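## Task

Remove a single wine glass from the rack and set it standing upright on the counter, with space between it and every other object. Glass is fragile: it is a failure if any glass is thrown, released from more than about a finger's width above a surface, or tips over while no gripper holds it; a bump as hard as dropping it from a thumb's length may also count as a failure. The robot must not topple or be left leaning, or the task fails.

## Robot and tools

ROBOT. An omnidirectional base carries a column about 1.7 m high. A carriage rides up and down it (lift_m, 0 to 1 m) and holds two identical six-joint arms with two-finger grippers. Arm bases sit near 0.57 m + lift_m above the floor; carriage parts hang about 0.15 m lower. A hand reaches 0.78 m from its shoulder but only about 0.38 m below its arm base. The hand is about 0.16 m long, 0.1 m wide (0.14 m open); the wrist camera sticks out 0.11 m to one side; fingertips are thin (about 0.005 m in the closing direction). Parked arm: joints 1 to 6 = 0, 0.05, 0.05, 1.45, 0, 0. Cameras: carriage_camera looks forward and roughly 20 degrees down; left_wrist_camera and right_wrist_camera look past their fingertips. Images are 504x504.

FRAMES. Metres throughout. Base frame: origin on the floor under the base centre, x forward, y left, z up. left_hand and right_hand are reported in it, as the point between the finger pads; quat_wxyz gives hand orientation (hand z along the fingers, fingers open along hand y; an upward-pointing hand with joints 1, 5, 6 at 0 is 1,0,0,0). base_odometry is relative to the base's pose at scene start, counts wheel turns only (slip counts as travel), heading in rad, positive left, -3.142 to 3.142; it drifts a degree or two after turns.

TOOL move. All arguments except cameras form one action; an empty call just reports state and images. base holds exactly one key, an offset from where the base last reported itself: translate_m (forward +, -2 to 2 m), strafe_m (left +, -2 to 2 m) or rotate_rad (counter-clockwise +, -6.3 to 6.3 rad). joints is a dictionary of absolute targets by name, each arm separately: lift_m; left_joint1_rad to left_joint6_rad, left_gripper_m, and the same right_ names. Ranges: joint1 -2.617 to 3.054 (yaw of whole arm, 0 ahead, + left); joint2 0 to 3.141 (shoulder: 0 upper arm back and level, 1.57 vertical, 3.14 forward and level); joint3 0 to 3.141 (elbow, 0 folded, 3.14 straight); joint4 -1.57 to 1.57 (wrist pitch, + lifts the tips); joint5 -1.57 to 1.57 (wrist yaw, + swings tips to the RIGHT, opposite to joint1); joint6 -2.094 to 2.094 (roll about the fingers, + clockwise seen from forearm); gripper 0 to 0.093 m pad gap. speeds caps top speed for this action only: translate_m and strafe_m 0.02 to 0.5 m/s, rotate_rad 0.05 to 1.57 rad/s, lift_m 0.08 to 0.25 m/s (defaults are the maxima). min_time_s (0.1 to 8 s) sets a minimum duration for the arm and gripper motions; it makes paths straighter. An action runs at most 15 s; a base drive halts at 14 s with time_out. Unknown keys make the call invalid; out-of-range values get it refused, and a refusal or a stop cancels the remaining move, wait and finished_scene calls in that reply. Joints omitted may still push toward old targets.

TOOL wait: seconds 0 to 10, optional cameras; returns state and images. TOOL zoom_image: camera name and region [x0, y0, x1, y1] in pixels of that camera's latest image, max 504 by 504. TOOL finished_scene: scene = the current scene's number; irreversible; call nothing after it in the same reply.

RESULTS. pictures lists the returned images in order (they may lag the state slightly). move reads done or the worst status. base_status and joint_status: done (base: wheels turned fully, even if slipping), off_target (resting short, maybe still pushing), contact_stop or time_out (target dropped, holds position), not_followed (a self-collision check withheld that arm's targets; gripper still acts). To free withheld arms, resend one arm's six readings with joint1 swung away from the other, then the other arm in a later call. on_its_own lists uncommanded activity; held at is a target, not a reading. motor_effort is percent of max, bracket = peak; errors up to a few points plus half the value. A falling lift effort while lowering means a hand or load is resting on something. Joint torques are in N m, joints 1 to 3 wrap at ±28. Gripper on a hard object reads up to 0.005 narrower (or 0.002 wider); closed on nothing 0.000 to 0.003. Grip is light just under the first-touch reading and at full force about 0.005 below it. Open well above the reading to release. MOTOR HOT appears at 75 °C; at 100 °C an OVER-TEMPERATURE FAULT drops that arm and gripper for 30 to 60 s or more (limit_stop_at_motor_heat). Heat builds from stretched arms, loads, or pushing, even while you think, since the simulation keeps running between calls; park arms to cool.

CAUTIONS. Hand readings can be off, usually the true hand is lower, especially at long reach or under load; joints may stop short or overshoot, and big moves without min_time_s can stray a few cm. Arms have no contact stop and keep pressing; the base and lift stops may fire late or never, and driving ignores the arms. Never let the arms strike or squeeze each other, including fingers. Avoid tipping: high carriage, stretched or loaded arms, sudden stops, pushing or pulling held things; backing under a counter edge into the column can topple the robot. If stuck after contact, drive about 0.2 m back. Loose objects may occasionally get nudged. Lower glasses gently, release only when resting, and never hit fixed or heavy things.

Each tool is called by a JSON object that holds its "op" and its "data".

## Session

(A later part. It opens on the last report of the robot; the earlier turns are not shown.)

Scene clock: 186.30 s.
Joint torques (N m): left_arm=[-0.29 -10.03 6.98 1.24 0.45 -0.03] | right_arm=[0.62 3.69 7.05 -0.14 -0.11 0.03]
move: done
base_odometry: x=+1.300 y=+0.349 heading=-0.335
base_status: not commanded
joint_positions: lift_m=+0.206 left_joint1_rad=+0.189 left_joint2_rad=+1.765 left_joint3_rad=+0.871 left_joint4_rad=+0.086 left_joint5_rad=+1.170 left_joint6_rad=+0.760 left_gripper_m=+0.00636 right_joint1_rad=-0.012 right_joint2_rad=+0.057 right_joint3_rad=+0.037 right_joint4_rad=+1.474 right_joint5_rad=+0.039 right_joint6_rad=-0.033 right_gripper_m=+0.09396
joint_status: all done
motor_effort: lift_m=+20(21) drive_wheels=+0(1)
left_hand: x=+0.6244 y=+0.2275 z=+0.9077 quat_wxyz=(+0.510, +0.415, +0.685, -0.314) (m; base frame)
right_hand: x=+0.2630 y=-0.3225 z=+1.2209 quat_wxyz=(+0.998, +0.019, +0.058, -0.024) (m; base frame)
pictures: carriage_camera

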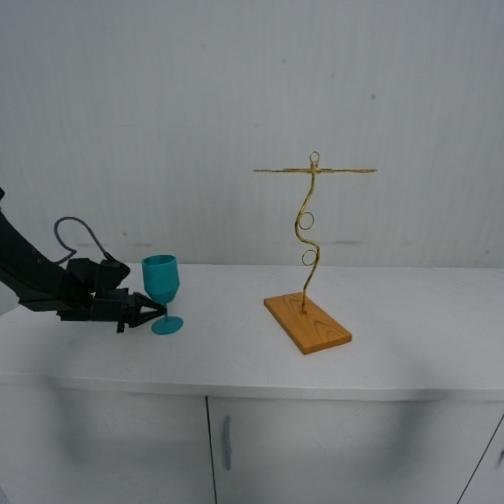

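{"op": "move", "data": {"joints": {"lift_m": 0.207}, "speeds": {"lift_m": 0.08}, "cameras": []}}

{"op": "move", "data": {"joints": {"left_gripper_m": 0.014}, "min_time_s": 4, "cameras": ["carriage_camera", "left_wrist_camera"]}}

{"op": "zoom_image", "data": {"camera": "carriage_camera", "region": [100, 240, 220, 360]}}

{"op": "zoom_image", "data": {"camera": "left_wrist_camera", "region": [150, 150, 350, 350]}}

Scene clock: 188.00 s.
Joint torques (N m): left_arm=[-0.34 -9.76 6.94 1.25 0.41 -0.03] | right_arm=[0.59 3.73 6.98 -0.1 -0.11 0.04]
move: done
base_odometry: x=+1.300 y=+0.349 heading=-0.335
base_status: not commanded
joint_positions: lift_m=+0.207 left_joint1_rad=+0.189 left_joint2_rad=+1.765 left_joint3_rad=+0.871 left_joint4_rad=+0.086 left_joint5_rad=+1.170 left_joint6_rad=+0.760 left_gripper_m=+0.00636 right_joint1_rad=-0.012 right_joint2_rad=+0.057 right_joint3_rad=+0.037 right_joint4_rad=+1.474 right_joint5_rad=+0.039 right_joint6_rad=-0.033 right_gripper_m=+0.09396
joint_status: all done
motor_effort: lift_m=+24(26) drive_wheels=+0(1)
left_hand: x=+0.6243 y=+0.2275 z=+0.9086 quat_wxyz=(+0.510, +0.415, +0.685, -0.314) (m; base frame)
right_hand: x=+0.2630 y=-0.3225 z=+1.2219 quat_wxyz=(+0.998, +0.019, +0.058, -0.024) (m; base frame)
pictures: none
No camera images: "cameras" was empty.

Scene clock: 192.30 s.
Joint torques (N m): left_arm=[-0.31 -9.8 6.9 1.25 0.41 -0.06] | right_arm=[0.69 3.69 6.95 -0.11 -0.13 0.04]
move: done
base_odometry: x=+1.300 y=+0.349 heading=-0.335
base_status: not commanded
joint_positions: lift_m=+0.207 left_joint1_rad=+0.189 left_joint2_rad=+1.765 left_joint3_rad=+0.871 left_joint4_rad=+0.086 left_joint5_rad=+1.170 left_joint6_rad=+0.760 left_gripper_m=+0.01392 right_joint1_rad=-0.012 right_joint2_rad=+0.057 right_joint3_rad=+0.037 right_joint4_rad=+1.474 right_joint5_rad=+0.039 right_joint6_rad=-0.033 right_gripper_m=+0.09396
joint_status: all done
motor_effort: lift_m=+24(25) drive_wheels=+0(1)
left_hand: x=+0.6243 y=+0.2275 z=+0.9086 quat_wxyz=(+0.510, +0.415, +0.685, -0.314) (m; base frame)
right_hand: x=+0.2630 y=-0.3225 z=+1.2219 quat_wxyz=(+0.998, +0.019, +0.058, -0.024) (m; base frame)
pictures: carriage_camera, left_wrist_camera

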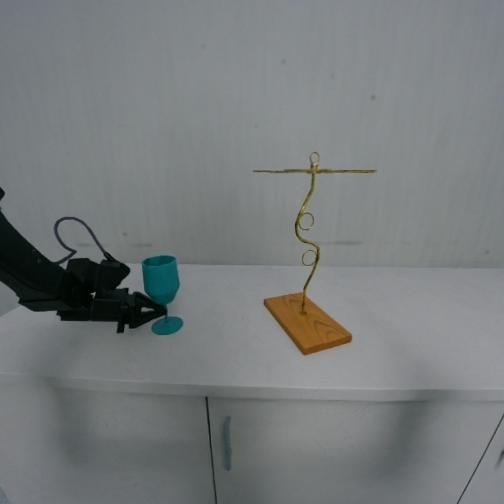

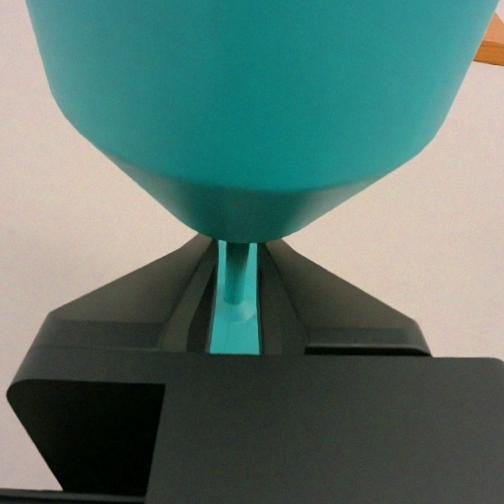

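Scaled by 4.200 from the camera's 504x504 image, which has a finer 720x720 frame.

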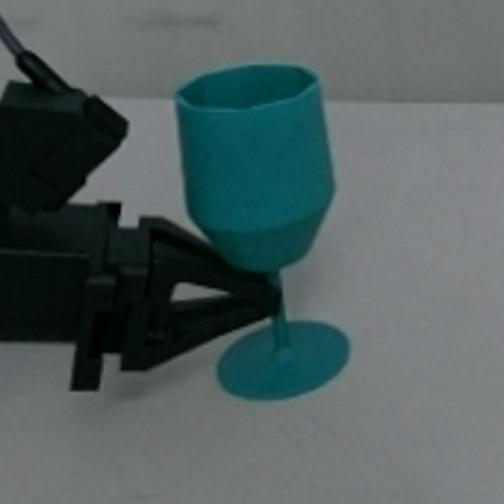

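Scaled by 2.520 from the camera's 504x504 image, which has a finer 720x720 frame.

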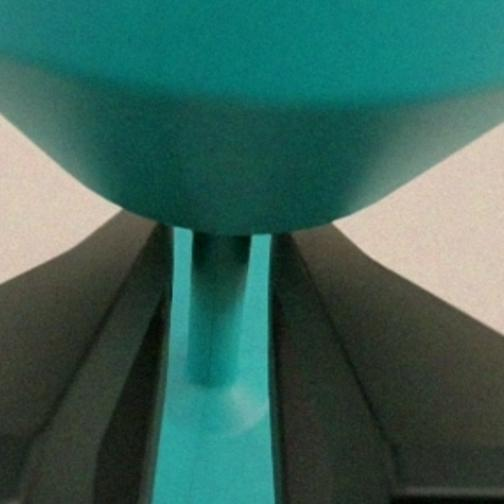

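{"op": "move", "data": {"joints": {"left_gripper_m": 0.085}, "min_time_s": 4, "cameras": ["carriage_camera", "left_wrist_camera"]}}

{"op": "move", "data": {"base": {"strafe_m": 0.02}, "speeds": {"strafe_m": 0.04}, "cameras": []}}

{"op": "move", "data": {"base": {"translate_m": -0.018}, "speeds": {"translate_m": 0.04}, "cameras": ["left_wrist_camera"]}}

Scene clock: 198.30 s.
Joint torques (N m): left_arm=[-0.4 -9.78 7.06 1.23 0.37 -0.03] | right_arm=[0.64 3.69 6.94 -0.11 -0.11 0.04]
move: done
base_odometry: x=+1.300 y=+0.349 heading=-0.335
base_status: not commanded
joint_positions: lift_m=+0.207 left_joint1_rad=+0.189 left_joint2_rad=+1.765 left_joint3_rad=+0.871 left_joint4_rad=+0.086 left_joint5_rad=+1.170 left_joint6_rad=+0.760 left_gripper_m=+0.08489 right_joint1_rad=-0.012 right_joint2_rad=+0.057 right_joint3_rad=+0.037 right_joint4_rad=+1.474 right_joint5_rad=+0.039 right_joint6_rad=-0.033 right_gripper_m=+0.09396
joint_status: all done
motor_effort: lift_m=+24(25) drive_wheels=+0(1)
left_hand: x=+0.6243 y=+0.2275 z=+0.9086 quat_wxyz=(+0.510, +0.415, +0.685, -0.314) (m; base frame)
right_hand: x=+0.2630 y=-0.3225 z=+1.2219 quat_wxyz=(+0.998, +0.019, +0.058, -0.024) (m; base frame)
pictures: carriage_camera, left_wrist_camera

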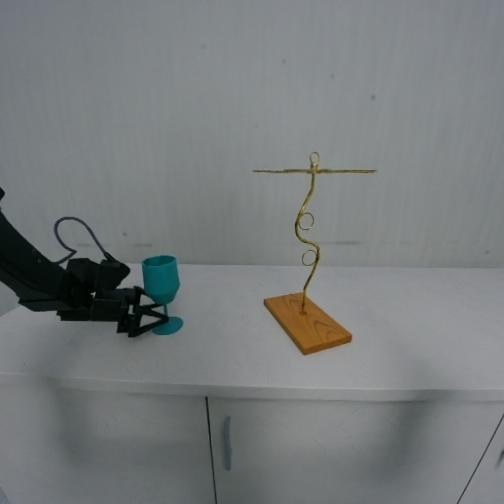

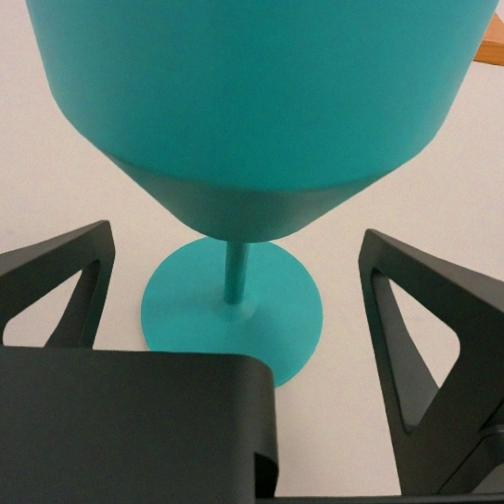

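Scene clock: 199.33 s.
Joint torques (N m): left_arm=[-0.42 -9.92 6.87 1.27 0.43 -0.04] | right_arm=[0.72 3.69 6.98 -0.11 -0.13 0.05]
move: done
base_odometry: x=+1.307 y=+0.368 heading=-0.335
base_status: done
joint_positions: lift_m=+0.207 left_joint1_rad=+0.189 left_joint2_rad=+1.765 left_joint3_rad=+0.871 left_joint4_rad=+0.086 left_joint5_rad=+1.170 left_joint6_rad=+0.760 left_gripper_m=+0.08489 right_joint1_rad=-0.012 right_joint2_rad=+0.057 right_joint3_rad=+0.037 right_joint4_rad=+1.474 right_joint5_rad=+0.039 right_joint6_rad=-0.033 right_gripper_m=+0.09396
joint_status: not commanded
motor_effort: lift_m=+24(25) drive_wheels=+0(6)
left_hand: x=+0.6243 y=+0.2275 z=+0.9086 quat_wxyz=(+0.510, +0.415, +0.685, -0.314) (m; base frame)
right_hand: x=+0.2630 y=-0.3225 z=+1.2219 quat_wxyz=(+0.998, +0.019, +0.058, -0.024) (m; base frame)
pictures: none
No camera images: "cameras" was empty.

Scene clock: 200.27 s.
Joint torques (N m): left_arm=[-0.38 -9.99 7.02 1.28 0.42 -0.04] | right_arm=[0.66 3.67 6.93 -0.11 -0.12 0.03]
move: done
base_odometry: x=+1.290 y=+0.374 heading=-0.335
base_status: done
joint_positions: lift_m=+0.207 left_joint1_rad=+0.189 left_joint2_rad=+1.765 left_joint3_rad=+0.871 left_joint4_rad=+0.086 left_joint5_rad=+1.170 left_joint6_rad=+0.760 left_gripper_m=+0.08489 right_joint1_rad=-0.012 right_joint2_rad=+0.057 right_joint3_rad=+0.037 right_joint4_rad=+1.474 right_joint5_rad=+0.039 right_joint6_rad=-0.033 right_gripper_m=+0.09396
joint_status: not commanded
motor_effort: lift_m=+24(25) drive_wheels=-1(3)
left_hand: x=+0.6244 y=+0.2275 z=+0.9086 quat_wxyz=(+0.510, +0.415, +0.685, -0.314) (m; base frame)
right_hand: x=+0.2630 y=-0.3225 z=+1.2219 quat_wxyz=(+0.998, +0.019, +0.058, -0.024) (m; base frame)
pictures: left_wrist_camera

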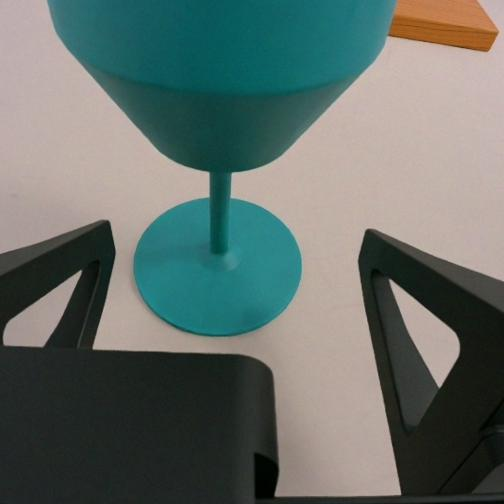

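{"op": "move", "data": {"base": {"strafe_m": 0.05}, "speeds": {"strafe_m": 0.05}, "cameras": ["left_wrist_camera"]}}

{"op": "move", "data": {"base": {"translate_m": -0.03}, "speeds": {"translate_m": 0.05}, "cameras": []}}

{"op": "move", "data": {"base": {"strafe_m": 0.05}, "speeds": {"strafe_m": 0.05}, "cameras": ["carriage_camera", "left_wrist_camera"]}}

Scene clock: 203.20 s.
Joint torques (N m): left_arm=[-0.42 -9.68 6.93 1.23 0.44 -0.02] | right_arm=[0.62 3.7 7.01 -0.11 -0.13 0.04]
move: done
base_odometry: x=+1.306 y=+0.421 heading=-0.335
base_status: done
joint_positions: lift_m=+0.207 left_joint1_rad=+0.189 left_joint2_rad=+1.765 left_joint3_rad=+0.871 left_joint4_rad=+0.086 left_joint5_rad=+1.170 left_joint6_rad=+0.760 left_gripper_m=+0.08489 right_joint1_rad=-0.012 right_joint2_rad=+0.057 right_joint3_rad=+0.037 right_joint4_rad=+1.474 right_joint5_rad=+0.039 right_joint6_rad=-0.033 right_gripper_m=+0.09396
joint_status: not commanded
motor_effort: lift_m=+24(24) drive_wheels=-2(6)
left_hand: x=+0.6243 y=+0.2274 z=+0.9086 quat_wxyz=(+0.510, +0.415, +0.685, -0.314) (m; base frame)
right_hand: x=+0.2630 y=-0.3225 z=+1.2219 quat_wxyz=(+0.998, +0.019, +0.058, -0.024) (m; base frame)
pictures: left_wrist_camera

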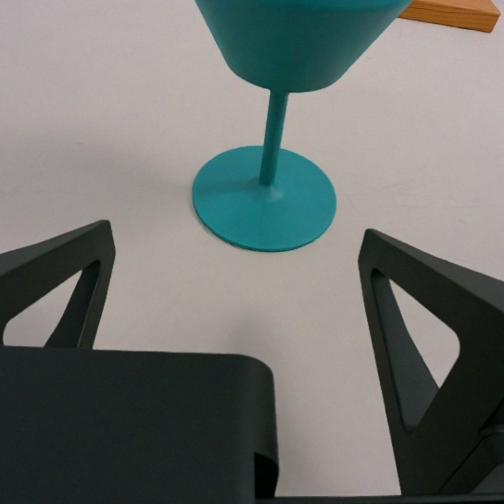

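Scene clock: 204.30 s.
Joint torques (N m): left_arm=[-0.34 -9.72 6.8 1.26 0.42 -0.03] | right_arm=[0.59 3.73 6.99 -0.13 -0.11 0.03]
move: done
base_odometry: x=+1.278 y=+0.431 heading=-0.335
base_status: done
joint_positions: lift_m=+0.207 left_joint1_rad=+0.189 left_joint2_rad=+1.765 left_joint3_rad=+0.871 left_joint4_rad=+0.086 left_joint5_rad=+1.170 left_joint6_rad=+0.760 left_gripper_m=+0.08489 right_joint1_rad=-0.012 right_joint2_rad=+0.057 right_joint3_rad=+0.037 right_joint4_rad=+1.474 right_joint5_rad=+0.039 right_joint6_rad=-0.033 right_gripper_m=+0.09396
joint_status: not commanded
motor_effort: lift_m=+24(25) drive_wheels=-2(4)
left_hand: x=+0.6243 y=+0.2274 z=+0.9086 quat_wxyz=(+0.510, +0.415, +0.685, -0.314) (m; base frame)
right_hand: x=+0.2630 y=-0.3225 z=+1.2219 quat_wxyz=(+0.998, +0.019, +0.058, -0.024) (m; base frame)
pictures: none
No camera images: "cameras" was empty.

Scene clock: 205.87 s.
Joint torques (N m): left_arm=[-0.2 -9.89 6.87 1.23 0.42 -0.02] | right_arm=[0.64 3.74 6.82 -0.1 -0.12 0.04]
move: done
base_odometry: x=+1.294 y=+0.478 heading=-0.334
base_status: done
joint_positions: lift_m=+0.207 left_joint1_rad=+0.188 left_joint2_rad=+1.765 left_joint3_rad=+0.871 left_joint4_rad=+0.086 left_joint5_rad=+1.170 left_joint6_rad=+0.760 left_gripper_m=+0.08489 right_joint1_rad=-0.012 right_joint2_rad=+0.057 right_joint3_rad=+0.037 right_joint4_rad=+1.474 right_joint5_rad=+0.039 right_joint6_rad=-0.033 right_gripper_m=+0.09396
joint_status: not commanded
motor_effort: lift_m=+24(25) drive_wheels=-2(7)
left_hand: x=+0.6243 y=+0.2271 z=+0.9086 quat_wxyz=(+0.510, +0.415, +0.684, -0.314) (m; base frame)
right_hand: x=+0.2630 y=-0.3225 z=+1.2219 quat_wxyz=(+0.998, +0.019, +0.058, -0.024) (m; base frame)
pictures: carriage_camera, left_wrist_camera

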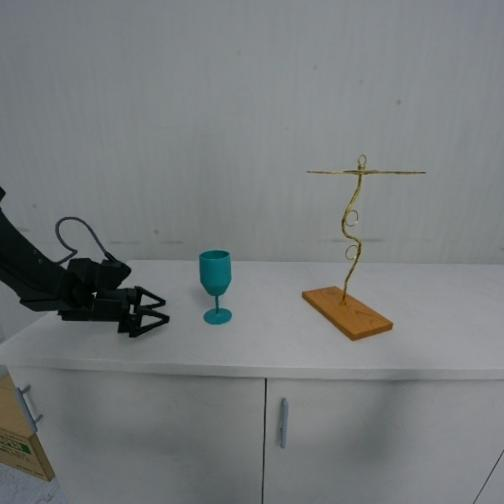

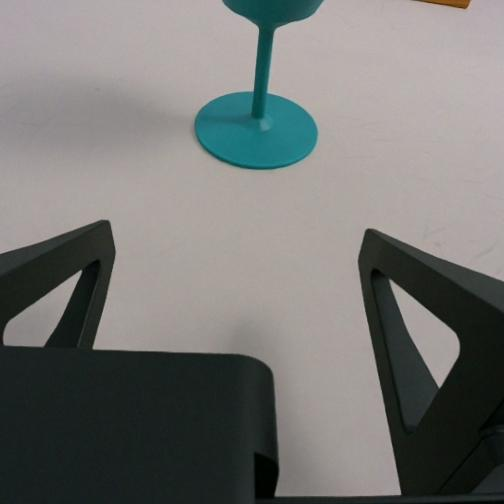

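{"op": "move", "data": {"joints": {"lift_m": 0.3}, "speeds": {"lift_m": 0.1}, "cameras": []}}

{"op": "move", "data": {"base": {"translate_m": -0.35}, "speeds": {"translate_m": 0.15}, "cameras": []}}

{"op": "move", "data": {"joints": {"left_joint1_rad": 0.0, "left_joint2_rad": 0.05, "left_joint3_rad": 0.05, "left_joint4_rad": 1.45, "left_joint5_rad": 0.0, "left_joint6_rad": 0.0}, "min_time_s": 4, "cameras": ["carriage_camera"]}}

{"op": "zoom_image", "data": {"camera": "carriage_camera", "region": [100, 150, 350, 400]}}

Scene clock: 208.27 s.
Joint torques (N m): left_arm=[-0.24 -9.68 6.93 1.22 0.4 -0.05] | right_arm=[0.61 3.73 7.02 -0.1 -0.11 0.04]
move: done
base_odometry: x=+1.294 y=+0.478 heading=-0.334
base_status: not commanded
joint_positions: lift_m=+0.300 left_joint1_rad=+0.188 left_joint2_rad=+1.764 left_joint3_rad=+0.871 left_joint4_rad=+0.089 left_joint5_rad=+1.170 left_joint6_rad=+0.760 left_gripper_m=+0.08489 right_joint1_rad=-0.012 right_joint2_rad=+0.057 right_joint3_rad=+0.037 right_joint4_rad=+1.474 right_joint5_rad=+0.039 right_joint6_rad=-0.033 right_gripper_m=+0.09396
joint_status: all done
motor_effort: lift_m=+23(28) drive_wheels=-2(3)
left_hand: x=+0.6245 y=+0.2271 z=+1.0024 quat_wxyz=(+0.511, +0.416, +0.684, -0.313) (m; base frame)
right_hand: x=+0.2630 y=-0.3225 z=+1.3150 quat_wxyz=(+0.998, +0.019, +0.058, -0.024) (m; base frame)
pictures: none
No camera images: "cameras" was empty.

Scene clock: 211.60 s.
Joint torques (N m): left_arm=[-0.18 -9.65 6.91 1.21 0.41 -0.04] | right_arm=[0.68 3.73 6.98 -0.11 -0.11 0.04]
move: done
base_odometry: x=+0.963 y=+0.593 heading=-0.334
base_status: done
joint_positions: lift_m=+0.300 left_joint1_rad=+0.188 left_joint2_rad=+1.764 left_joint3_rad=+0.871 left_joint4_rad=+0.089 left_joint5_rad=+1.170 left_joint6_rad=+0.760 left_gripper_m=+0.08489 right_joint1_rad=-0.012 right_joint2_rad=+0.057 right_joint3_rad=+0.037 right_joint4_rad=+1.474 right_joint5_rad=+0.039 right_joint6_rad=-0.033 right_gripper_m=+0.09396
joint_status: not commanded
motor_effort: lift_m=+23(23) drive_wheels=-1(5)
left_hand: x=+0.6245 y=+0.2271 z=+1.0024 quat_wxyz=(+0.511, +0.416, +0.684, -0.313) (m; base frame)
right_hand: x=+0.2630 y=-0.3225 z=+1.3150 quat_wxyz=(+0.998, +0.019, +0.058, -0.024) (m; base frame)
pictures: none
No camera images: "cameras" was empty.

Scene clock: 215.90 s.
Joint torques (N m): left_arm=[-0.96 3.06 5.49 -0.02 -0.13 -0.06] | right_arm=[0.65 3.69 6.93 -0.09 -0.13 0.04]
move: done
base_odometry: x=+0.963 y=+0.593 heading=-0.334
base_status: not commanded
joint_positions: lift_m=+0.300 left_joint1_rad=+0.008 left_joint2_rad=+0.063 left_joint3_rad=+0.060 left_joint4_rad=+1.439 left_joint5_rad=+0.012 left_joint6_rad=+0.011 left_gripper_m=+0.08490 right_joint1_rad=-0.012 right_joint2_rad=+0.057 right_joint3_rad=+0.037 right_joint4_rad=+1.474 right_joint5_rad=+0.039 right_joint6_rad=-0.033 right_gripper_m=+0.09396
joint_status: all done
motor_effort: lift_m=+23(23) drive_wheels=-1(2)
left_hand: x=+0.2667 y=+0.3137 z=+1.3202 quat_wxyz=(+0.998, +0.006, +0.067, +0.009) (m; base frame)
right_hand: x=+0.2630 y=-0.3225 z=+1.3150 quat_wxyz=(+0.998, +0.019, +0.058, -0.024) (m; base frame)
pictures: carriage_camera

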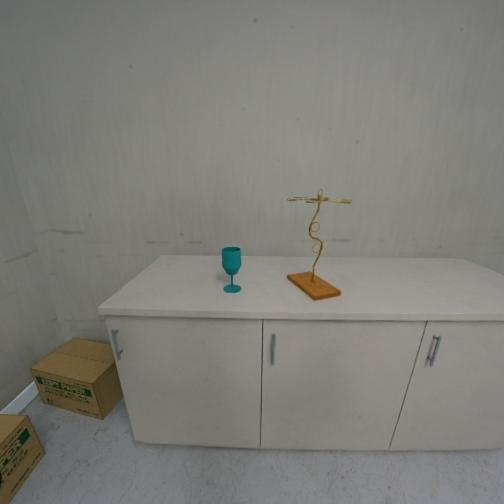

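Scaled by 2.016 from the camera's 504x504 image, which has a finer 720x720 frame.

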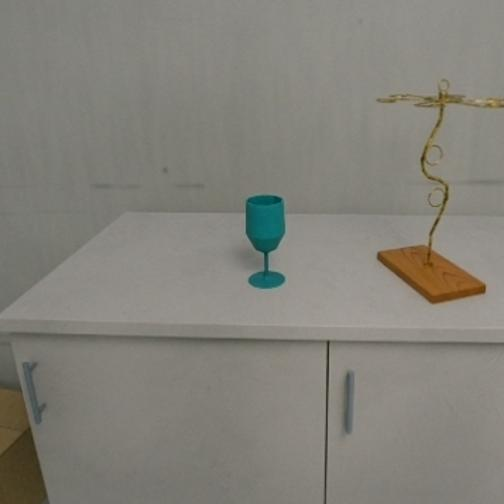

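{"op": "finished_scene", "data": {"scene": 2}}

The scene is finished: the task was done.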